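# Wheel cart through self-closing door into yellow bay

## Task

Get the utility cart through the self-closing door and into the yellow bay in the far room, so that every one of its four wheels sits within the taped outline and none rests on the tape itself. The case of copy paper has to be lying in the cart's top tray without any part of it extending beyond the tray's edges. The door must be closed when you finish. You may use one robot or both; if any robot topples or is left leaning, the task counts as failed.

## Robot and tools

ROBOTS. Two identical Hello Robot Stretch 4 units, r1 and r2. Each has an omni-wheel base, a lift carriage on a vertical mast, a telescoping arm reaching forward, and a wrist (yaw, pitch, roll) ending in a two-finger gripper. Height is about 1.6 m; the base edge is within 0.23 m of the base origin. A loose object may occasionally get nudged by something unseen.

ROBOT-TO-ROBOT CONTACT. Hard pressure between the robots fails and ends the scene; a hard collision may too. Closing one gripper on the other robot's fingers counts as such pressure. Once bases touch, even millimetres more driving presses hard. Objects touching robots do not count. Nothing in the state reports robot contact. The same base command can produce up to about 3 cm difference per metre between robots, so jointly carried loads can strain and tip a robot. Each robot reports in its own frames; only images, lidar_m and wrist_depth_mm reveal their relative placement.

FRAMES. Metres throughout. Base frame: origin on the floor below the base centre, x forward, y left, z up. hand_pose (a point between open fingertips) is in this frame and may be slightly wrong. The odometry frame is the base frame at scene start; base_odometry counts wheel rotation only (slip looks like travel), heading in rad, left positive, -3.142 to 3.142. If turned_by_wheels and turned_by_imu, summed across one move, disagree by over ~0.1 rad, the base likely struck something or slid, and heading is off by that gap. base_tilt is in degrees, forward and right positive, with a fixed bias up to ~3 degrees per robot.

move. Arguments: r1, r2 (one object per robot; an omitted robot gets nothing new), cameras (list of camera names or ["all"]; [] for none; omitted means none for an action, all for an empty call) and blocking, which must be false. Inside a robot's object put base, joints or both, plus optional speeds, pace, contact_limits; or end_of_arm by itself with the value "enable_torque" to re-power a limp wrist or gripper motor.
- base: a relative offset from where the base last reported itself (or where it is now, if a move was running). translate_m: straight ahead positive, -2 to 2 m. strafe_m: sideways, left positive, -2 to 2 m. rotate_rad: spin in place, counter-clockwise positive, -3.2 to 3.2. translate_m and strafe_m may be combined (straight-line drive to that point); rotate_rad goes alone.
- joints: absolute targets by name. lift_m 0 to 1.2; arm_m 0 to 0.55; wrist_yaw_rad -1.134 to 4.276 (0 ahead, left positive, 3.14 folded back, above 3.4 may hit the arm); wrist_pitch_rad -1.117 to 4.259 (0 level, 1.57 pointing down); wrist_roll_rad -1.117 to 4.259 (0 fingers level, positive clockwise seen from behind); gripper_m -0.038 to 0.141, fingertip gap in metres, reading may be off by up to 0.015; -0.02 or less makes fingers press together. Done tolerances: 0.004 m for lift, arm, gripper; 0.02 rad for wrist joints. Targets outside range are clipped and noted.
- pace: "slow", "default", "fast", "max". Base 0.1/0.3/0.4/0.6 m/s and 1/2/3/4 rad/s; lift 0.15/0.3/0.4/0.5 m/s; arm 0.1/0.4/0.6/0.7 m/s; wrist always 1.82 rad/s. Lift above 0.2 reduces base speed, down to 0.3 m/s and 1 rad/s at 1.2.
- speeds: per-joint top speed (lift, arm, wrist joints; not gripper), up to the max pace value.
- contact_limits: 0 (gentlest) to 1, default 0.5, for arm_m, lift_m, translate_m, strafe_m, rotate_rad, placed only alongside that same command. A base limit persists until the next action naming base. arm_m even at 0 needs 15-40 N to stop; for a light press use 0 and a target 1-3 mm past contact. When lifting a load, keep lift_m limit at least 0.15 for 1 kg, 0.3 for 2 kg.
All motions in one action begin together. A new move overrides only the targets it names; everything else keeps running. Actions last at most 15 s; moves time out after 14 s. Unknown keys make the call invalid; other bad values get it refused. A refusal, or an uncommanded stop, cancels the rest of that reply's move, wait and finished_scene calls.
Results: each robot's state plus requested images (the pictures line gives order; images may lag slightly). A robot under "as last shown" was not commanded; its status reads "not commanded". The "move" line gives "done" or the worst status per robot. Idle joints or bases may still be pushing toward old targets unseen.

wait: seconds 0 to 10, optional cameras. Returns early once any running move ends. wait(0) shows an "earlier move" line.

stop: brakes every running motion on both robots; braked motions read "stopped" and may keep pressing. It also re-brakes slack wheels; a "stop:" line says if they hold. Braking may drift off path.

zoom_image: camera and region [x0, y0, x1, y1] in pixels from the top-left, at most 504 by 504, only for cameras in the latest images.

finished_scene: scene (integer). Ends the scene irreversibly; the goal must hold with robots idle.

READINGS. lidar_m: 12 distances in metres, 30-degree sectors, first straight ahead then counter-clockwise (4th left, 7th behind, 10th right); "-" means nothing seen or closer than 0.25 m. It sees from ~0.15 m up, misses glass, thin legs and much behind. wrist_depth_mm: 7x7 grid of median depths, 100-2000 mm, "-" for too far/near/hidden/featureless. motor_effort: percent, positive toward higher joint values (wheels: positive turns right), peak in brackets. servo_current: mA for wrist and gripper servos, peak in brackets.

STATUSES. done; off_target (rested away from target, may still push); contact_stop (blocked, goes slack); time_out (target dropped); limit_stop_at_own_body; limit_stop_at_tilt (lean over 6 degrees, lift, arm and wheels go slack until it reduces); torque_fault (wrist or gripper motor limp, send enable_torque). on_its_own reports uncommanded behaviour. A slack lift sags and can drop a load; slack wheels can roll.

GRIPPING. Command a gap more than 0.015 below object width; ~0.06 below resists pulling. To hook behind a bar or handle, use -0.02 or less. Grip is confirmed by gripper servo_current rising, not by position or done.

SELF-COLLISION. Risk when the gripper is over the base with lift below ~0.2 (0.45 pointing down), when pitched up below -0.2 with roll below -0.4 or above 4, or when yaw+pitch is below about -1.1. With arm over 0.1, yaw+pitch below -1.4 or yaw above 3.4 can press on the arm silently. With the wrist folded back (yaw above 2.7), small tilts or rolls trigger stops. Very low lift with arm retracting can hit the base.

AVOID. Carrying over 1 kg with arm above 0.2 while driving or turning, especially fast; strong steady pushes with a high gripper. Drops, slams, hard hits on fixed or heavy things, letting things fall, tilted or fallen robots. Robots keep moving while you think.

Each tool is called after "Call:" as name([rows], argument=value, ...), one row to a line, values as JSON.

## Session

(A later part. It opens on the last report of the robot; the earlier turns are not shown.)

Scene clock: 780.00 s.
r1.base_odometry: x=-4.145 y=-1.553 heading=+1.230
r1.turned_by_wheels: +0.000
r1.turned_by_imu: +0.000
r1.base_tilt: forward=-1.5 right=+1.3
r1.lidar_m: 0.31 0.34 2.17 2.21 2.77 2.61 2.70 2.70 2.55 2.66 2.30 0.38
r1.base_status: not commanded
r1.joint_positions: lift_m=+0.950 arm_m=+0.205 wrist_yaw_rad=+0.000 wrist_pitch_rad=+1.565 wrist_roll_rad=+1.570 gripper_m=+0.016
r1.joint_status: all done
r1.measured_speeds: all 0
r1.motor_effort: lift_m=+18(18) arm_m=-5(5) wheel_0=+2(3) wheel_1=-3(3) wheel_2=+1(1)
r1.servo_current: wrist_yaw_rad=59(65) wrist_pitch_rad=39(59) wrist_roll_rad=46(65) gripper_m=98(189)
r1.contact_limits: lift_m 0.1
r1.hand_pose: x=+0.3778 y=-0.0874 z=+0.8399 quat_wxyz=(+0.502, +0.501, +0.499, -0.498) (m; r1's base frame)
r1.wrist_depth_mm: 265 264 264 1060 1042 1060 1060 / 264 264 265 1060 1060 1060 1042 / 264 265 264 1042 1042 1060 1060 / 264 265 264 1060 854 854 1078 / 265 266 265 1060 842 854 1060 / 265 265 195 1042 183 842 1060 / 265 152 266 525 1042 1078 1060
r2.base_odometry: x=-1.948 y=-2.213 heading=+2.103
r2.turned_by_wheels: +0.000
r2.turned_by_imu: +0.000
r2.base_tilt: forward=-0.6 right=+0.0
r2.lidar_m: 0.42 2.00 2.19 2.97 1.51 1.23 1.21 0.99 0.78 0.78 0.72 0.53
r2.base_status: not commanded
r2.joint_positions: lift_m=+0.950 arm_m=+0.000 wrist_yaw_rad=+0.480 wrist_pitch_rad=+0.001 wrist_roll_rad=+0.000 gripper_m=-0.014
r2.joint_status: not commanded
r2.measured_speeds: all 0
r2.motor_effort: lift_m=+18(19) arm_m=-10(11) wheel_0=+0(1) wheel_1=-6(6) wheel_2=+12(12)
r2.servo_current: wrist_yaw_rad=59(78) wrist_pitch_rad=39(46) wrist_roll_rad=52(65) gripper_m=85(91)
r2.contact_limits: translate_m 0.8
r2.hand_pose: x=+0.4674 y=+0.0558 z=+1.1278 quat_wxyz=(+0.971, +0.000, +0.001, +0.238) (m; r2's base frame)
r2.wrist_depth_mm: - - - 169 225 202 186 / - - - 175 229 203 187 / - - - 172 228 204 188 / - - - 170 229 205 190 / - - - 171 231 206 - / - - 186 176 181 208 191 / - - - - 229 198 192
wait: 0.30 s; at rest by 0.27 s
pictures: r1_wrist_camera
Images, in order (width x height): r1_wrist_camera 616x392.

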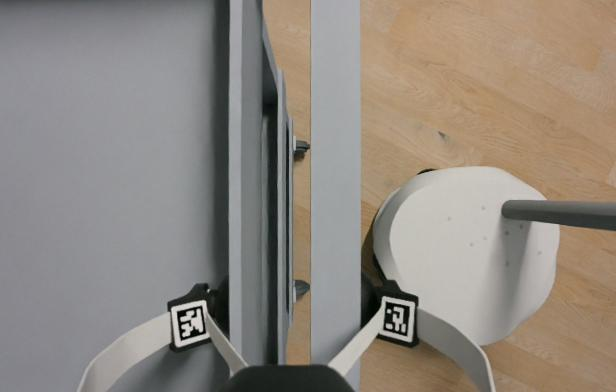

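Call:
move(blocking=false, r1={"base":{"strafe_m":0.26,"translate_m":0.05},"pace":"slow","contact_limits":{"translate_m":0.6}})

Call:
wait(seconds=5)

Call:
move(blocking=false, r1={"base":{"rotate_rad":-0.23},"pace":"slow","contact_limits":{"rotate_rad":0.6}})

Call:
wait(seconds=3)

Call:
wait(seconds=0.3, cameras=["r1_wrist_camera","r1_head_right_camera"])

Scene clock: 791.80 s.
move: r1 moving
r1.base_odometry: x=-4.156 y=-1.547 heading=+1.229
r1.turned_by_wheels: -0.001
r1.turned_by_imu: -0.001
r1.base_tilt: forward=-1.5 right=+1.3
r1.lidar_m: 0.32 0.33 2.15 2.17 2.75 2.63 2.69 2.70 2.57 2.68 2.28 0.37
r1.base_status: translate_m moving; strafe_m moving
r1.joint_positions: lift_m=+0.950 arm_m=+0.205 wrist_yaw_rad=+0.000 wrist_pitch_rad=+1.567 wrist_roll_rad=+1.570 gripper_m=+0.016
r1.joint_status: not commanded
r1.measured_speeds: translate_m=+0.009 strafe_m=+0.050 rotate_rad=-0.002 lift_m=+0.000 arm_m=+0.000 wrist_yaw_rad=+0.000 wrist_pitch_rad=+0.008 wrist_roll_rad=+0.000
r1.motor_effort: lift_m=+18(18) arm_m=-4(5) wheel_0=-10(12) wheel_1=+4(6) wheel_2=-6(6)
r1.servo_current: wrist_yaw_rad=52(59) wrist_pitch_rad=46(52) wrist_roll_rad=52(65) gripper_m=91(104)
r1.contact_limits: lift_m 0.1; translate_m 0.6
r1.hand_pose: x=+0.3771 y=-0.0874 z=+0.8399 quat_wxyz=(+0.501, +0.501, +0.499, -0.499) (m; r1's base frame)
r1.wrist_depth_mm: 265 267 265 1042 1060 1060 1042 / 265 265 265 1060 1060 1060 1042 / 266 266 266 1042 1060 1060 1078 / 265 266 267 1060 831 854 1060 / 265 266 265 1042 842 842 1060 / 265 266 196 1060 183 831 1042 / 265 151 266 521 1025 1060 1042
r2: as last shown
r2.lidar_m: 0.42 2.01 2.24 2.98 1.51 1.21 1.20 0.98 0.79 0.78 0.70 0.50
r2.motor_effort: lift_m=+19(19) arm_m=-10(11) wheel_0=+0(1) wheel_1=-6(6) wheel_2=+12(12)
r2.servo_current: wrist_yaw_rad=65(72) wrist_pitch_rad=46(46) wrist_roll_rad=46(59) gripper_m=85(91)
r2.contact_limits: translate_m 0.8
r2.wrist_depth_mm: - - - 169 225 202 186 / - - - 175 229 202 187 / - - - 172 229 204 189 / - - - 170 229 205 190 / - - - 171 231 206 - / - - 185 176 181 206 191 / - - - - 229 198 191
pictures: none

Scene clock: 795.17 s.
earlier move: r1 done
r1.base_odometry: x=-4.373 y=-1.419 heading=+1.229
r1.turned_by_wheels: +0.000
r1.turned_by_imu: +0.000
r1.base_tilt: forward=-1.5 right=+1.3
r1.lidar_m: 0.36 0.42 1.91 1.94 2.64 2.56 2.62 2.95 2.81 2.91 0.39 0.34
r1.base_status: done
r1.joint_positions: lift_m=+0.950 arm_m=+0.205 wrist_yaw_rad=+0.000 wrist_pitch_rad=+1.564 wrist_roll_rad=+1.575 gripper_m=+0.016
r1.joint_status: not commanded
r1.measured_speeds: all 0
r1.motor_effort: lift_m=+18(18) arm_m=+2(5) wheel_0=-9(15) wheel_1=+1(7) wheel_2=-1(8)
r1.servo_current: wrist_yaw_rad=46(72) wrist_pitch_rad=52(52) wrist_roll_rad=52(72) gripper_m=91(104)
r1.contact_limits: lift_m 0.1; translate_m 0.6
r1.hand_pose: x=+0.3779 y=-0.0874 z=+0.8399 quat_wxyz=(+0.501, +0.503, +0.497, -0.499) (m; r1's base frame)
r1.wrist_depth_mm: 271 271 270 268 1060 1060 1042 / 272 268 270 271 - 1042 1042 / 271 268 271 521 - 1042 1060 / 270 271 270 1078 866 842 831 / 271 270 270 1060 854 842 842 / 271 270 200 1060 189 831 1042 / 271 268 252 128 1060 1042 1025
r2.base_odometry: x=-1.948 y=-2.213 heading=+2.103
r2.turned_by_wheels: +0.000
r2.turned_by_imu: +0.000
r2.base_tilt: forward=-0.6 right=+0.1
r2.lidar_m: 0.42 2.10 2.69 2.95 1.52 1.22 1.20 1.00 0.80 0.79 0.73 0.50
r2.base_status: not commanded
r2.joint_positions: lift_m=+0.950 arm_m=+0.000 wrist_yaw_rad=+0.480 wrist_pitch_rad=+0.001 wrist_roll_rad=+0.000 gripper_m=-0.014
r2.joint_status: not commanded
r2.measured_speeds: all 0
r2.motor_effort: lift_m=+19(19) arm_m=-11(11) wheel_0=+1(1) wheel_1=-6(6) wheel_2=+12(12)
r2.servo_current: wrist_yaw_rad=72(78) wrist_pitch_rad=39(52) wrist_roll_rad=52(59) gripper_m=78(98)
r2.contact_limits: translate_m 0.8
r2.hand_pose: x=+0.4674 y=+0.0558 z=+1.1278 quat_wxyz=(+0.971, +0.000, +0.001, +0.238) (m; r2's base frame)
r2.wrist_depth_mm: - - - 169 225 202 187 / - - - 175 229 202 187 / - - - 172 228 204 189 / - - - 170 230 204 190 / - - - 171 230 206 - / - - 185 176 181 206 191 / - - - - 229 198 191
wait: 3.37 of 5 s (r1 has come to rest)
pictures: none

Scene clock: 795.67 s.
move: r1 moving
r1.base_odometry: x=-4.373 y=-1.419 heading=+1.105
r1.turned_by_wheels: -0.124
r1.turned_by_imu: -0.124
r1.base_tilt: forward=-1.6 right=+1.3
r1.lidar_m: 0.36 0.39 1.92 1.90 2.39 2.57 2.55 3.10 2.81 2.84 2.47 0.35
r1.base_status: rotate_rad moving
r1.joint_positions: lift_m=+0.950 arm_m=+0.205 wrist_yaw_rad=+0.000 wrist_pitch_rad=+1.564 wrist_roll_rad=+1.575 gripper_m=+0.016
r1.joint_status: not commanded
r1.measured_speeds: translate_m=-0.001 strafe_m=+0.000 rotate_rad=-0.480 lift_m=+0.000 arm_m=+0.000 wrist_yaw_rad=+0.000 wrist_pitch_rad=+0.000 wrist_roll_rad=+0.000
r1.motor_effort: lift_m=+18(18) arm_m=+3(3) wheel_0=+11(12) wheel_1=+2(5) wheel_2=+9(12)
r1.servo_current: wrist_yaw_rad=59(59) wrist_pitch_rad=52(52) wrist_roll_rad=59(59) gripper_m=78(85)
r1.contact_limits: lift_m 0.1; rotate_rad 0.6
r1.hand_pose: x=+0.3779 y=-0.0874 z=+0.8399 quat_wxyz=(+0.501, +0.503, +0.497, -0.499) (m; r1's base frame)
r1.wrist_depth_mm: 268 267 265 1078 - 1060 1025 / 267 267 265 517 1060 1060 1025 / 267 268 267 1060 1042 1060 1060 / 268 267 268 1060 842 842 1042 / 268 268 268 1078 842 842 842 / 270 271 199 1060 185 842 1060 / 268 165 254 539 1060 1042 1060
r2: as last shown
r2.base_tilt: forward=-0.6 right=+0.0
r2.lidar_m: 0.42 2.10 2.48 3.00 1.51 1.22 1.21 0.98 0.79 0.77 0.71 0.52
r2.motor_effort: lift_m=+19(19) arm_m=-10(11) wheel_0=+1(1) wheel_1=-6(6) wheel_2=+12(12)
r2.servo_current: wrist_yaw_rad=52(78) wrist_pitch_rad=39(39) wrist_roll_rad=39(52) gripper_m=85(98)
r2.contact_limits: translate_m 0.8
r2.wrist_depth_mm: - - - 169 225 201 187 / - - - 175 229 202 187 / - - - 172 229 204 189 / - - - 170 229 204 189 / - - - 171 231 206 - / - - 186 176 181 206 191 / - - - - 229 198 192
pictures: none

Scene clock: 796.40 s.
earlier move: r1 done
r1.base_odometry: x=-4.373 y=-1.419 heading=+1.000
r1.turned_by_wheels: -0.105
r1.turned_by_imu: -0.105
r1.base_tilt: forward=-1.6 right=+1.3
r1.lidar_m: 0.33 0.34 1.93 1.90 2.23 2.55 2.57 3.00 2.79 2.83 2.68 0.37
r1.base_status: done
r1.joint_positions: lift_m=+0.950 arm_m=+0.205 wrist_yaw_rad=+0.001 wrist_pitch_rad=+1.564 wrist_roll_rad=+1.572 gripper_m=+0.016
r1.joint_status: not commanded
r1.measured_speeds: all 0
r1.motor_effort: lift_m=+18(18) arm_m=-4(4) wheel_0=+4(12) wheel_1=+2(5) wheel_2=+7(12)
r1.servo_current: wrist_yaw_rad=39(65) wrist_pitch_rad=52(52) wrist_roll_rad=52(59) gripper_m=85(91)
r1.contact_limits: lift_m 0.1; rotate_rad 0.6
r1.hand_pose: x=+0.3780 y=-0.0874 z=+0.8399 quat_wxyz=(+0.502, +0.502, +0.498, -0.498) (m; r1's base frame)
r1.wrist_depth_mm: 268 268 268 1060 1078 1060 1042 / 270 270 268 1042 1042 1060 1042 / 268 268 268 - 1060 1060 1042 / 270 270 268 - 891 842 1060 / 271 268 270 - 842 831 842 / 270 268 200 - 182 842 1060 / 271 165 270 145 1042 1042 1042
r2.base_odometry: x=-1.948 y=-2.213 heading=+2.103
r2.turned_by_wheels: +0.000
r2.turned_by_imu: +0.000
r2.base_tilt: forward=-0.6 right=+0.1
r2.lidar_m: 0.43 2.07 2.45 2.96 1.50 1.20 1.21 0.99 0.79 0.78 0.74 0.51
r2.base_status: not commanded
r2.joint_positions: lift_m=+0.950 arm_m=+0.000 wrist_yaw_rad=+0.480 wrist_pitch_rad=+0.001 wrist_roll_rad=+0.000 gripper_m=-0.014
r2.joint_status: not commanded
r2.measured_speeds: all 0
r2.motor_effort: lift_m=+18(19) arm_m=-10(11) wheel_0=+1(1) wheel_1=-5(6) wheel_2=+12(12)
r2.servo_current: wrist_yaw_rad=65(78) wrist_pitch_rad=39(46) wrist_roll_rad=46(59) gripper_m=85(98)
r2.contact_limits: translate_m 0.8
r2.hand_pose: x=+0.4674 y=+0.0558 z=+1.1278 quat_wxyz=(+0.971, +0.000, +0.001, +0.238) (m; r2's base frame)
r2.wrist_depth_mm: - - - 168 225 202 186 / - - - 174 230 202 187 / - - - 172 229 205 189 / - - - 171 230 204 190 / - - - 171 231 206 - / - - 186 176 180 207 191 / - - - - 229 198 191
wait: 0.73 of 3 s (r1 has come to rest)
pictures: none

Scene clock: 796.70 s.
r1.base_odometry: x=-4.373 y=-1.419 heading=+1.000
r1.turned_by_wheels: +0.000
r1.turned_by_imu: +0.000
r1.base_tilt: forward=-1.5 right=+1.3
r1.lidar_m: 0.35 0.34 1.92 1.90 2.21 2.54 2.56 2.98 2.82 2.82 2.68 0.39
r1.base_status: done
r1.joint_positions: lift_m=+0.950 arm_m=+0.205 wrist_yaw_rad=+0.001 wrist_pitch_rad=+1.564 wrist_roll_rad=+1.572 gripper_m=+0.016
r1.joint_status: not commanded
r1.measured_speeds: all 0
r1.motor_effort: lift_m=+18(18) arm_m=-3(4) wheel_0=+5(12) wheel_1=+2(5) wheel_2=+7(12)
r1.servo_current: wrist_yaw_rad=39(65) wrist_pitch_rad=46(52) wrist_roll_rad=52(59) gripper_m=78(91)
r1.contact_limits: lift_m 0.1; rotate_rad 0.6
r1.hand_pose: x=+0.3780 y=-0.0874 z=+0.8399 quat_wxyz=(+0.502, +0.502, +0.498, -0.498) (m; r1's base frame)
r1.wrist_depth_mm: 270 268 268 1060 1060 1042 1042 / 270 268 271 1042 1060 1025 1060 / 270 270 268 - 1060 1060 1060 / 270 270 270 - 904 831 1042 / 268 267 268 - 854 831 854 / 270 270 200 - 182 842 1042 / 271 165 267 145 1078 1078 1060
r2.base_odometry: x=-1.948 y=-2.213 heading=+2.103
r2.turned_by_wheels: +0.000
r2.turned_by_imu: +0.000
r2.base_tilt: forward=-0.6 right=+0.1
r2.lidar_m: 0.40 2.05 2.40 3.02 1.52 1.22 1.20 1.01 0.79 0.78 0.70 0.50
r2.base_status: not commanded
r2.joint_positions: lift_m=+0.950 arm_m=+0.000 wrist_yaw_rad=+0.480 wrist_pitch_rad=+0.001 wrist_roll_rad=+0.000 gripper_m=-0.014
r2.joint_status: not commanded
r2.measured_speeds: all 0
r2.motor_effort: lift_m=+18(19) arm_m=-10(11) wheel_0=+0(1) wheel_1=-5(6) wheel_2=+12(12)
r2.servo_current: wrist_yaw_rad=65(78) wrist_pitch_rad=33(46) wrist_roll_rad=46(59) gripper_m=91(98)
r2.contact_limits: translate_m 0.8
r2.hand_pose: x=+0.4674 y=+0.0558 z=+1.1278 quat_wxyz=(+0.971, +0.000, +0.001, +0.238) (m; r2's base frame)
r2.wrist_depth_mm: - - - 169 225 202 187 / - - - 175 230 202 187 / - - - 172 228 204 189 / - - - 170 229 205 190 / - - - 172 231 206 - / - - 186 176 181 206 191 / - - - - 229 198 191
wait: 0.30 s; at rest by 0.27 s
pictures: r1_head_right_camera, r1_wrist_camera
Images, in order (width x height): r1_head_right_camera 420x672, r1_wrist_camera 616x392.

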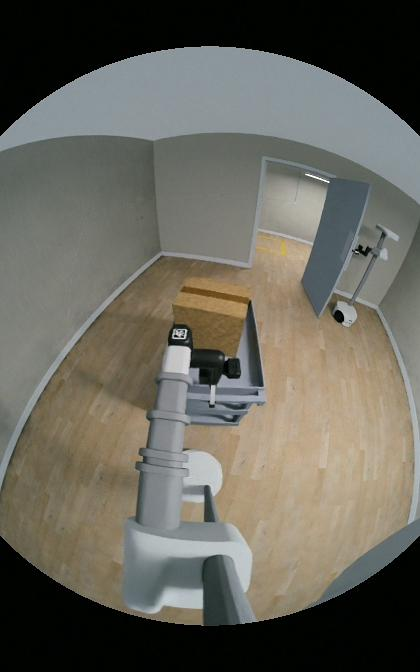

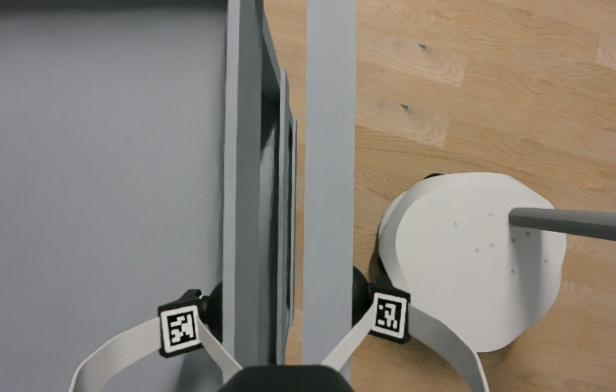

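Perfect grip. Two more.

Call:
move(blocking=false, r1={"base":{"strafe_m":0.25,"translate_m":0.05},"pace":"slow","contact_limits":{"translate_m":0.6}})

Call:
wait(seconds=5)

Call:
move(blocking=false, r1={"base":{"rotate_rad":-0.23},"pace":"slow","contact_limits":{"rotate_rad":0.6}})

Call:
wait(seconds=3)

Call:
move(blocking=false, r1={"base":{"strafe_m":0.22,"translate_m":0.05},"pace":"slow","contact_limits":{"translate_m":0.6}})

Call:
wait(seconds=5)

Call:
move(blocking=false, r1={"base":{"rotate_rad":-0.2},"pace":"slow","contact_limits":{"rotate_rad":0.6}})

Call:
wait(seconds=3)

Call:
wait(seconds=0.3, cameras=["r1_wrist_camera","r1_head_camera","r1_head_left_camera","r1_head_right_camera"])

Scene clock: 805.83 s.
move: r1 moving
r1.base_odometry: x=-4.382 y=-1.410 heading=+0.999
r1.turned_by_wheels: -0.001
r1.turned_by_imu: -0.001
r1.base_tilt: forward=-1.6 right=+1.3
r1.lidar_m: 0.32 0.37 1.91 1.91 2.21 2.56 2.55 3.00 2.83 2.84 2.69 0.39
r1.base_status: translate_m moving; strafe_m moving
r1.joint_positions: lift_m=+0.950 arm_m=+0.205 wrist_yaw_rad=+0.001 wrist_pitch_rad=+1.564 wrist_roll_rad=+1.572 gripper_m=+0.016
r1.joint_status: not commanded
r1.measured_speeds: translate_m=+0.010 strafe_m=+0.049 rotate_rad=-0.002 lift_m=+0.000 arm_m=+0.000 wrist_yaw_rad=+0.000 wrist_pitch_rad=+0.000 wrist_roll_rad=+0.000
r1.motor_effort: lift_m=+18(18) arm_m=-4(4) wheel_0=-10(10) wheel_1=+4(7) wheel_2=-1(7)
r1.servo_current: wrist_yaw_rad=33(59) wrist_pitch_rad=52(52) wrist_roll_rad=46(52) gripper_m=85(91)
r1.contact_limits: lift_m 0.1; translate_m 0.6
r1.hand_pose: x=+0.3780 y=-0.0874 z=+0.8399 quat_wxyz=(+0.502, +0.502, +0.498, -0.498) (m; r1's base frame)
r1.wrist_depth_mm: 270 268 268 1060 1060 1042 1042 / 270 271 270 517 1042 1060 1060 / 270 268 270 - 1078 1042 1060 / 270 271 270 - 904 842 1060 / 271 270 270 - 831 842 842 / 270 268 199 - 183 854 1060 / 270 163 270 142 1060 1025 1060
r2: as last shown
r2.base_tilt: forward=-0.6 right=+0.0
r2.lidar_m: 0.41 2.05 2.42 3.00 1.53 1.22 1.20 0.99 0.80 0.79 0.70 0.50
r2.motor_effort: lift_m=+19(19) arm_m=-10(11) wheel_0=+1(1) wheel_1=-6(6) wheel_2=+12(12)
r2.servo_current: wrist_yaw_rad=52(72) wrist_pitch_rad=33(46) wrist_roll_rad=52(52) gripper_m=78(91)
r2.contact_limits: translate_m 0.8
r2.wrist_depth_mm: - - - 168 225 202 186 / - - - 175 230 202 187 / - - - 172 229 204 189 / - - - 170 230 205 189 / - - - 171 231 206 - / - - 185 176 180 206 191 / - - - - 229 198 191
pictures: none

Scene clock: 809.10 s.
earlier move: r1 done
r1.base_odometry: x=-4.556 y=-1.242 heading=+0.999
r1.turned_by_wheels: +0.000
r1.turned_by_imu: +0.000
r1.base_tilt: forward=-1.6 right=+1.3
r1.lidar_m: 0.35 0.39 1.66 1.65 1.94 2.55 2.53 3.00 3.08 3.07 0.37 0.34
r1.base_status: done
r1.joint_positions: lift_m=+0.950 arm_m=+0.205 wrist_yaw_rad=-0.004 wrist_pitch_rad=+1.579 wrist_roll_rad=+1.573 gripper_m=+0.016
r1.joint_status: not commanded
r1.measured_speeds: all 0
r1.motor_effort: lift_m=+18(18) arm_m=+4(4) wheel_0=-5(14) wheel_1=+1(7) wheel_2=-8(10)
r1.servo_current: wrist_yaw_rad=52(72) wrist_pitch_rad=59(59) wrist_roll_rad=46(59) gripper_m=78(91)
r1.contact_limits: lift_m 0.1; translate_m 0.6
r1.hand_pose: x=+0.3733 y=-0.0874 z=+0.8399 quat_wxyz=(+0.496, +0.500, +0.500, -0.504) (m; r1's base frame)
r1.wrist_depth_mm: 258 260 263 264 1042 1060 1078 / 259 262 264 265 - 1078 1078 / 258 260 263 1025 - 1098 1078 / 258 262 263 1060 - 854 1098 / 259 263 263 1042 - 866 1098 / 258 260 189 1025 185 854 1098 / 259 154 264 126 176 167 1078
r2.base_odometry: x=-1.948 y=-2.213 heading=+2.103
r2.turned_by_wheels: +0.000
r2.turned_by_imu: +0.000
r2.base_tilt: forward=-0.6 right=+0.0
r2.lidar_m: 0.41 2.17 2.92 2.98 1.51 1.22 1.21 0.96 0.80 0.79 0.72 0.52
r2.base_status: not commanded
r2.joint_positions: lift_m=+0.950 arm_m=+0.000 wrist_yaw_rad=+0.480 wrist_pitch_rad=+0.001 wrist_roll_rad=+0.000 gripper_m=-0.014
r2.joint_status: not commanded
r2.measured_speeds: all 0
r2.motor_effort: lift_m=+18(19) arm_m=-10(11) wheel_0=+0(1) wheel_1=-6(6) wheel_2=+12(12)
r2.servo_current: wrist_yaw_rad=59(78) wrist_pitch_rad=39(52) wrist_roll_rad=46(59) gripper_m=85(98)
r2.contact_limits: translate_m 0.8
r2.hand_pose: x=+0.4674 y=+0.0558 z=+1.1278 quat_wxyz=(+0.971, +0.000, +0.001, +0.238) (m; r2's base frame)
r2.wrist_depth_mm: - - - 169 225 202 187 / - - - 175 230 202 187 / - - - 172 228 204 189 / - - - 171 230 204 190 / - - - 172 231 206 - / - - 186 176 181 207 191 / - - - - 229 198 191
wait: 3.27 of 5 s (r1 has come to rest)
pictures: none

Scene clock: 809.60 s.
move: r1 moving
r1.base_odometry: x=-4.556 y=-1.242 heading=+0.875
r1.turned_by_wheels: -0.124
r1.turned_by_imu: -0.124
r1.base_tilt: forward=-1.6 right=+1.2
r1.lidar_m: 0.31 0.36 1.68 1.66 1.79 2.57 2.51 2.79 3.11 3.05 0.45 0.36
r1.base_status: rotate_rad moving
r1.joint_positions: lift_m=+0.950 arm_m=+0.205 wrist_yaw_rad=-0.004 wrist_pitch_rad=+1.578 wrist_roll_rad=+1.573 gripper_m=+0.016
r1.joint_status: not commanded
r1.measured_speeds: translate_m=+0.000 strafe_m=-0.001 rotate_rad=-0.467 lift_m=+0.000 arm_m=+0.000 wrist_yaw_rad=+0.000 wrist_pitch_rad=-0.028 wrist_roll_rad=+0.000
r1.motor_effort: lift_m=+18(18) arm_m=+4(4) wheel_0=+12(12) wheel_1=+5(7) wheel_2=+4(6)
r1.servo_current: wrist_yaw_rad=39(52) wrist_pitch_rad=59(59) wrist_roll_rad=39(52) gripper_m=78(85)
r1.contact_limits: lift_m 0.1; rotate_rad 0.6
r1.hand_pose: x=+0.3735 y=-0.0874 z=+0.8399 quat_wxyz=(+0.497, +0.500, +0.500, -0.503) (m; r1's base frame)
r1.wrist_depth_mm: 262 264 264 1042 1078 1078 1060 / 263 264 265 1042 1078 1060 1078 / 263 264 264 1042 1060 1060 1060 / 263 265 265 1060 866 854 1078 / 263 264 265 1042 854 842 1098 / 263 263 197 1060 182 854 1060 / 262 264 265 1060 1060 1060 1078
r2: as last shown
r2.base_tilt: forward=-0.6 right=+0.1
r2.lidar_m: 0.41 2.15 2.92 2.99 1.51 1.22 1.21 0.99 0.77 0.78 0.72 0.51
r2.servo_current: wrist_yaw_rad=65(72) wrist_pitch_rad=46(46) wrist_roll_rad=33(59) gripper_m=85(91)
r2.contact_limits: translate_m 0.8
r2.wrist_depth_mm: - - - 169 225 202 186 / - - - 175 229 202 187 / - - - 172 229 204 189 / - - - 170 229 204 190 / - - - 171 231 206 - / - - 185 176 181 207 191 / - - - - 230 198 191
pictures: none

Scene clock: 810.37 s.
earlier move: r1 done
r1.base_odometry: x=-4.556 y=-1.242 heading=+0.770
r1.turned_by_wheels: -0.105
r1.turned_by_imu: -0.106
r1.base_tilt: forward=-1.6 right=+1.3
r1.lidar_m: 0.30 0.34 1.71 1.66 1.70 2.46 2.54 2.69 3.16 3.08 3.22 0.36
r1.base_status: done
r1.joint_positions: lift_m=+0.950 arm_m=+0.205 wrist_yaw_rad=-0.001 wrist_pitch_rad=+1.573 wrist_roll_rad=+1.572 gripper_m=+0.016
r1.joint_status: not commanded
r1.measured_speeds: all 0
r1.motor_effort: lift_m=+18(18) arm_m=+4(4) wheel_0=+4(12) wheel_1=+1(7) wheel_2=+3(6)
r1.servo_current: wrist_yaw_rad=46(72) wrist_pitch_rad=39(59) wrist_roll_rad=39(65) gripper_m=78(85)
r1.contact_limits: lift_m 0.1; rotate_rad 0.6
r1.hand_pose: x=+0.3752 y=-0.0874 z=+0.8399 quat_wxyz=(+0.499, +0.500, +0.500, -0.501) (m; r1's base frame)
r1.wrist_depth_mm: 264 265 266 1042 1060 1060 1078 / 263 266 267 1060 1060 1042 1078 / 265 264 267 - 1060 1060 1078 / 265 266 267 1078 842 854 1098 / 265 266 268 1025 854 854 1078 / 264 265 198 1060 181 854 1098 / 264 165 266 521 1060 1060 1060
r2.base_odometry: x=-1.948 y=-2.213 heading=+2.103
r2.turned_by_wheels: +0.000
r2.turned_by_imu: +0.000
r2.base_tilt: forward=-0.6 right=+0.1
r2.lidar_m: 0.40 2.16 2.89 2.98 1.51 1.21 1.21 0.99 0.80 0.78 0.71 0.50
r2.base_status: not commanded
r2.joint_positions: lift_m=+0.950 arm_m=+0.000 wrist_yaw_rad=+0.480 wrist_pitch_rad=+0.001 wrist_roll_rad=+0.000 gripper_m=-0.014
r2.joint_status: not commanded
r2.measured_speeds: all 0
r2.motor_effort: lift_m=+18(19) arm_m=-10(11) wheel_0=+0(1) wheel_1=-6(6) wheel_2=+12(12)
r2.servo_current: wrist_yaw_rad=52(72) wrist_pitch_rad=46(46) wrist_roll_rad=46(59) gripper_m=91(91)
r2.contact_limits: translate_m 0.8
r2.hand_pose: x=+0.4674 y=+0.0558 z=+1.1278 quat_wxyz=(+0.971, +0.000, +0.001, +0.238) (m; r2's base frame)
r2.wrist_depth_mm: - - - 169 226 202 186 / - - - 174 229 202 187 / - - - 172 228 204 189 / - - - 170 229 205 190 / - - - 171 231 206 - / - - 186 176 181 206 191 / - - - - 229 198 191
wait: 0.77 of 3 s (r1 has come to rest)
pictures: none

Scene clock: 810.87 s.
move: r1 moving
r1.base_odometry: x=-4.563 y=-1.231 heading=+0.769
r1.turned_by_wheels: -0.001
r1.turned_by_imu: -0.001
r1.base_tilt: forward=-1.6 right=+1.3
r1.lidar_m: 0.31 0.33 1.72 1.62 1.71 2.46 2.55 2.73 3.17 3.07 3.21 0.38
r1.base_status: translate_m moving; strafe_m moving
r1.joint_positions: lift_m=+0.950 arm_m=+0.205 wrist_yaw_rad=-0.001 wrist_pitch_rad=+1.573 wrist_roll_rad=+1.572 gripper_m=+0.016
r1.joint_status: not commanded
r1.measured_speeds: translate_m=+0.012 strafe_m=+0.050 rotate_rad=-0.003 lift_m=+0.000 arm_m=+0.000 wrist_yaw_rad=+0.000 wrist_pitch_rad=+0.000 wrist_roll_rad=+0.000
r1.motor_effort: lift_m=+18(18) arm_m=+4(4) wheel_0=-9(10) wheel_1=+6(9) wheel_2=-6(6)
r1.servo_current: wrist_yaw_rad=46(59) wrist_pitch_rad=39(46) wrist_roll_rad=46(59) gripper_m=85(85)
r1.contact_limits: lift_m 0.1; translate_m 0.6
r1.hand_pose: x=+0.3752 y=-0.0874 z=+0.8399 quat_wxyz=(+0.499, +0.500, +0.500, -0.501) (m; r1's base frame)
r1.wrist_depth_mm: 264 266 268 1060 1060 1060 1078 / 265 267 266 1060 1060 1078 1078 / 264 267 267 1060 1060 1078 1078 / 265 266 267 1060 866 854 1078 / 265 267 266 1060 842 854 1060 / 265 266 197 1042 180 854 1078 / 264 156 266 517 1060 1042 1060
r2: as last shown
r2.lidar_m: 0.39 2.15 2.91 2.99 1.53 1.21 1.19 1.00 0.79 0.80 0.72 0.51
r2.servo_current: wrist_yaw_rad=65(72) wrist_pitch_rad=39(46) wrist_roll_rad=46(59) gripper_m=85(91)
r2.contact_limits: translate_m 0.8
r2.wrist_depth_mm: - - - 169 224 202 187 / - - - 175 230 202 187 / - - - 172 229 204 189 / - - - 171 229 204 190 / - - - 171 231 206 - / - - 185 176 181 207 191 / - - - - 229 198 191
pictures: none

Scene clock: 813.87 s.
earlier move: r1 done
r1.base_odometry: x=-4.673 y=-1.049 heading=+0.769
r1.turned_by_wheels: +0.000
r1.turned_by_imu: +0.001
r1.base_tilt: forward=-1.6 right=+1.3
r1.lidar_m: 0.33 0.34 1.49 1.44 1.48 2.11 2.57 2.72 3.39 3.30 0.42 0.35
r1.base_status: done
r1.joint_positions: lift_m=+0.950 arm_m=+0.205 wrist_yaw_rad=-0.002 wrist_pitch_rad=+1.579 wrist_roll_rad=+1.571 gripper_m=+0.016
r1.joint_status: not commanded
r1.measured_speeds: all 0
r1.motor_effort: lift_m=+18(18) arm_m=+4(4) wheel_0=-3(13) wheel_1=+3(9) wheel_2=-8(10)
r1.servo_current: wrist_yaw_rad=52(85) wrist_pitch_rad=46(65) wrist_roll_rad=39(65) gripper_m=78(85)
r1.contact_limits: lift_m 0.1; translate_m 0.6
r1.hand_pose: x=+0.3734 y=-0.0874 z=+0.8399 quat_wxyz=(+0.497, +0.499, +0.501, -0.503) (m; r1's base frame)
r1.wrist_depth_mm: 259 262 263 1042 1098 1098 1098 / 258 260 263 1078 1060 1078 1078 / 258 260 263 1042 1098 1042 1078 / 259 262 263 1060 854 854 1098 / 260 263 263 1078 866 854 1060 / 259 262 189 1078 184 854 1098 / 259 159 263 - 1078 1098 1060
r2.base_odometry: x=-1.948 y=-2.213 heading=+2.103
r2.turned_by_wheels: +0.000
r2.turned_by_imu: +0.000
r2.base_tilt: forward=-0.6 right=+0.1
r2.lidar_m: 0.40 2.22 5.04 2.94 1.51 1.22 1.22 1.02 0.80 0.79 0.70 0.49
r2.base_status: not commanded
r2.joint_positions: lift_m=+0.950 arm_m=+0.000 wrist_yaw_rad=+0.480 wrist_pitch_rad=+0.001 wrist_roll_rad=+0.000 gripper_m=-0.014
r2.joint_status: not commanded
r2.measured_speeds: all 0
r2.motor_effort: lift_m=+18(19) arm_m=-10(11) wheel_0=+0(1) wheel_1=-6(6) wheel_2=+12(12)
r2.servo_current: wrist_yaw_rad=72(78) wrist_pitch_rad=39(52) wrist_roll_rad=52(65) gripper_m=85(91)
r2.contact_limits: translate_m 0.8
r2.hand_pose: x=+0.4674 y=+0.0558 z=+1.1278 quat_wxyz=(+0.971, +0.000, +0.001, +0.238) (m; r2's base frame)
r2.wrist_depth_mm: - - - 169 225 202 187 / - - - 175 230 203 187 / - - - 172 229 204 189 / - - - 170 229 204 190 / - - - 171 230 207 - / - - 185 176 181 206 191 / - - - - 229 198 191
wait: 3.00 of 5 s (r1 has come to rest)
pictures: none

Scene clock: 814.37 s.
move: r1 moving
r1.base_odometry: x=-4.673 y=-1.049 heading=+0.647
r1.turned_by_wheels: -0.122
r1.turned_by_imu: -0.122
r1.base_tilt: forward=-1.6 right=+1.3
r1.lidar_m: 0.32 0.33 1.55 1.44 1.45 1.92 2.60 2.67 3.43 3.28 3.36 0.37
r1.base_status: rotate_rad moving
r1.joint_positions: lift_m=+0.950 arm_m=+0.205 wrist_yaw_rad=-0.002 wrist_pitch_rad=+1.577 wrist_roll_rad=+1.571 gripper_m=+0.016
r1.joint_status: not commanded
r1.measured_speeds: translate_m=+0.001 strafe_m=+0.000 rotate_rad=-0.424 lift_m=+0.000 arm_m=+0.000 wrist_yaw_rad=+0.000 wrist_pitch_rad=+0.000 wrist_roll_rad=+0.000
r1.motor_effort: lift_m=+18(18) arm_m=+4(4) wheel_0=+12(12) wheel_1=+5(7) wheel_2=+5(7)
r1.servo_current: wrist_yaw_rad=52(65) wrist_pitch_rad=52(59) wrist_roll_rad=59(72) gripper_m=78(85)
r1.contact_limits: lift_m 0.1; rotate_rad 0.6
r1.hand_pose: x=+0.3739 y=-0.0874 z=+0.8399 quat_wxyz=(+0.498, +0.499, +0.501, -0.502) (m; r1's base frame)
r1.wrist_depth_mm: 262 263 263 1078 1060 1060 1078 / 262 264 265 1042 1060 1042 1060 / 263 264 264 891 1060 1060 1078 / 263 264 265 1060 842 854 1098 / 262 264 265 1060 842 854 1078 / 263 264 196 1060 183 854 1078 / 263 172 265 517 1078 1060 1078
r2: as last shown
r2.base_tilt: forward=-0.5 right=+0.1
r2.lidar_m: 0.42 2.23 5.06 2.96 1.52 1.21 1.19 0.99 0.81 0.79 0.72 0.52
r2.motor_effort: lift_m=+18(19) arm_m=-10(11) wheel_0=+0(1) wheel_1=-5(6) wheel_2=+12(12)
r2.servo_current: wrist_yaw_rad=59(72) wrist_pitch_rad=39(46) wrist_roll_rad=39(59) gripper_m=78(91)
r2.contact_limits: translate_m 0.8
r2.wrist_depth_mm: - - - 169 225 202 186 / - - - 175 230 202 187 / - - - 172 229 204 189 / - - - 170 229 205 189 / - - - 171 231 206 - / - - 186 176 181 207 191 / - - - - 229 198 191
pictures: none

Scene clock: 815.03 s.
earlier move: r1 done
r1.base_odometry: x=-4.673 y=-1.049 heading=+0.571
r1.turned_by_wheels: -0.077
r1.turned_by_imu: -0.077
r1.base_tilt: forward=-1.6 right=+1.2
r1.lidar_m: 0.30 0.30 1.63 1.44 1.45 1.76 2.60 2.63 3.20 3.30 3.31 0.38
r1.base_status: done
r1.joint_positions: lift_m=+0.950 arm_m=+0.205 wrist_yaw_rad=+0.000 wrist_pitch_rad=+1.572 wrist_roll_rad=+1.570 gripper_m=+0.016
r1.joint_status: not commanded
r1.measured_speeds: all 0
r1.motor_effort: lift_m=+18(18) arm_m=+4(4) wheel_0=+8(12) wheel_1=+2(7) wheel_2=+6(7)
r1.servo_current: wrist_yaw_rad=52(65) wrist_pitch_rad=46(59) wrist_roll_rad=39(72) gripper_m=85(85)
r1.contact_limits: lift_m 0.1; rotate_rad 0.6
r1.hand_pose: x=+0.3755 y=-0.0874 z=+0.8399 quat_wxyz=(+0.500, +0.499, +0.501, -0.500) (m; r1's base frame)
r1.wrist_depth_mm: 265 266 266 - 1042 1060 1042 / 266 266 266 - 1060 1060 1060 / 266 266 262 - 1078 1042 1042 / 267 268 268 - 878 854 1042 / 266 267 267 - 842 854 1078 / 266 267 202 - 182 854 1060 / 267 159 222 133 1078 1060 1078
r2.base_odometry: x=-1.948 y=-2.213 heading=+2.103
r2.turned_by_wheels: +0.000
r2.turned_by_imu: +0.000
r2.base_tilt: forward=-0.6 right=+0.1
r2.lidar_m: 0.41 2.20 5.06 2.97 1.51 1.23 1.21 0.99 0.81 0.76 0.72 0.49
r2.base_status: not commanded
r2.joint_positions: lift_m=+0.950 arm_m=+0.000 wrist_yaw_rad=+0.480 wrist_pitch_rad=+0.001 wrist_roll_rad=+0.000 gripper_m=-0.014
r2.joint_status: not commanded
r2.measured_speeds: all 0
r2.motor_effort: lift_m=+18(19) arm_m=-10(11) wheel_0=+0(1) wheel_1=-5(6) wheel_2=+12(12)
r2.servo_current: wrist_yaw_rad=59(72) wrist_pitch_rad=39(46) wrist_roll_rad=46(59) gripper_m=85(91)
r2.contact_limits: translate_m 0.8
r2.hand_pose: x=+0.4674 y=+0.0558 z=+1.1278 quat_wxyz=(+0.971, +0.000, +0.001, +0.238) (m; r2's base frame)
r2.wrist_depth_mm: - - - 169 225 202 186 / - - - 175 230 202 187 / - - - 172 229 204 189 / - - - 170 229 204 190 / - - - 172 231 206 - / - - 186 176 180 207 191 / - - - - 229 199 191
wait: 0.67 of 3 s (r1 has come to rest)
pictures: none

Scene clock: 815.33 s.
r1.base_odometry: x=-4.673 y=-1.049 heading=+0.571
r1.turned_by_wheels: +0.000
r1.turned_by_imu: +0.000
r1.base_tilt: forward=-1.6 right=+1.3
r1.lidar_m: 0.30 0.30 1.62 1.46 1.46 1.76 2.60 2.63 3.21 3.29 3.30 0.38
r1.base_status: done
r1.joint_positions: lift_m=+0.950 arm_m=+0.205 wrist_yaw_rad=+0.000 wrist_pitch_rad=+1.572 wrist_roll_rad=+1.570 gripper_m=+0.016
r1.joint_status: not commanded
r1.measured_speeds: all 0
r1.motor_effort: lift_m=+18(18) arm_m=+4(4) wheel_0=+8(12) wheel_1=+2(7) wheel_2=+6(7)
r1.servo_current: wrist_yaw_rad=46(65) wrist_pitch_rad=39(59) wrist_roll_rad=52(72) gripper_m=78(85)
r1.contact_limits: lift_m 0.1; rotate_rad 0.6
r1.hand_pose: x=+0.3755 y=-0.0874 z=+0.8399 quat_wxyz=(+0.500, +0.499, +0.501, -0.500) (m; r1's base frame)
r1.wrist_depth_mm: 265 266 265 - 1042 1042 1042 / 266 266 267 - 1042 1060 1060 / 266 266 264 - 1060 1060 1060 / 266 267 266 - 878 842 1025 / 266 268 267 - 842 842 1060 / 266 267 202 - 181 842 1060 / 267 159 222 133 1060 1060 1078
r2.base_odometry: x=-1.948 y=-2.213 heading=+2.103
r2.turned_by_wheels: +0.000
r2.turned_by_imu: +0.000
r2.base_tilt: forward=-0.6 right=+0.1
r2.lidar_m: 0.39 2.22 5.04 2.98 1.51 1.22 1.20 1.02 0.81 0.78 0.73 0.51
r2.base_status: not commanded
r2.joint_positions: lift_m=+0.950 arm_m=+0.000 wrist_yaw_rad=+0.480 wrist_pitch_rad=+0.001 wrist_roll_rad=+0.000 gripper_m=-0.014
r2.joint_status: not commanded
r2.measured_speeds: all 0
r2.motor_effort: lift_m=+19(19) arm_m=-11(11) wheel_0=+1(1) wheel_1=-5(6) wheel_2=+12(12)
r2.servo_current: wrist_yaw_rad=65(72) wrist_pitch_rad=39(46) wrist_roll_rad=46(59) gripper_m=85(91)
r2.contact_limits: translate_m 0.8
r2.hand_pose: x=+0.4674 y=+0.0558 z=+1.1278 quat_wxyz=(+0.971, +0.000, +0.001, +0.238) (m; r2's base frame)
r2.wrist_depth_mm: - - - 169 225 202 187 / - - - 175 230 202 187 / - - - 172 229 205 189 / - - - 171 230 205 189 / - - - 172 230 207 - / - - 186 175 180 206 191 / - - - - 229 198 191
wait: 0.30 s; at rest by 0.27 s
pictures: r1_head_camera, r1_head_left_camera, r1_head_right_camera, r1_wrist_camera
Images, in order (width x height): r1_head_camera 420x560, r1_head_left_camera 420x672, r1_head_right_camera 420x672, r1_wrist_camera 616x392.

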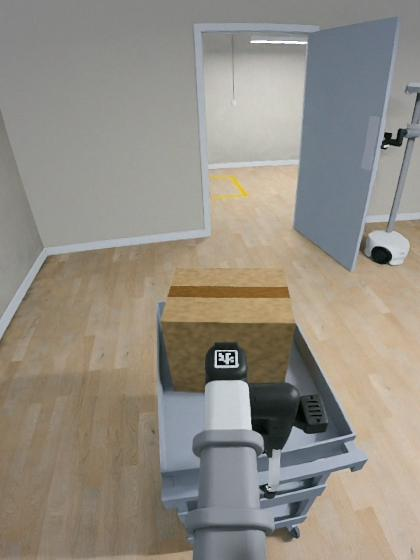

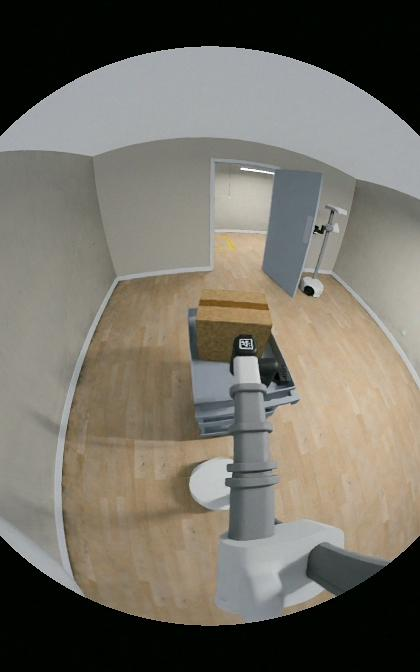

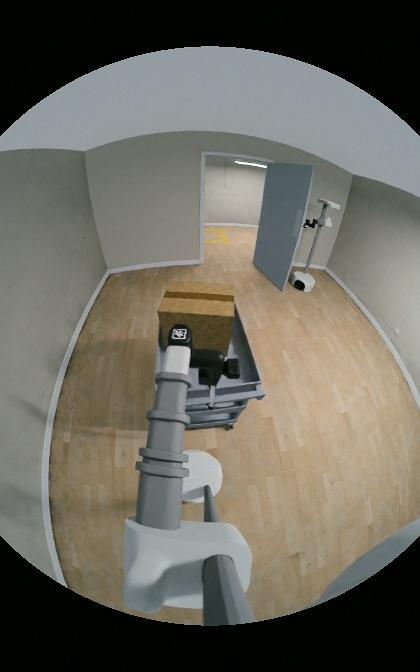

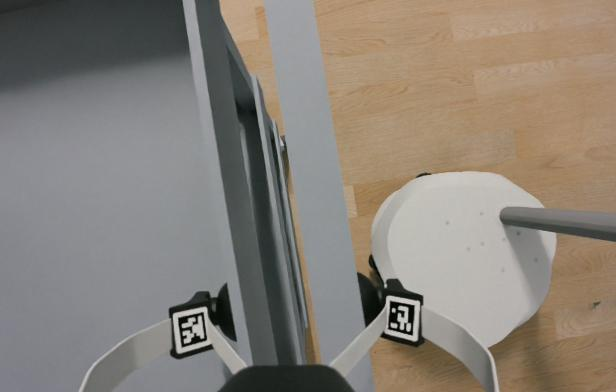

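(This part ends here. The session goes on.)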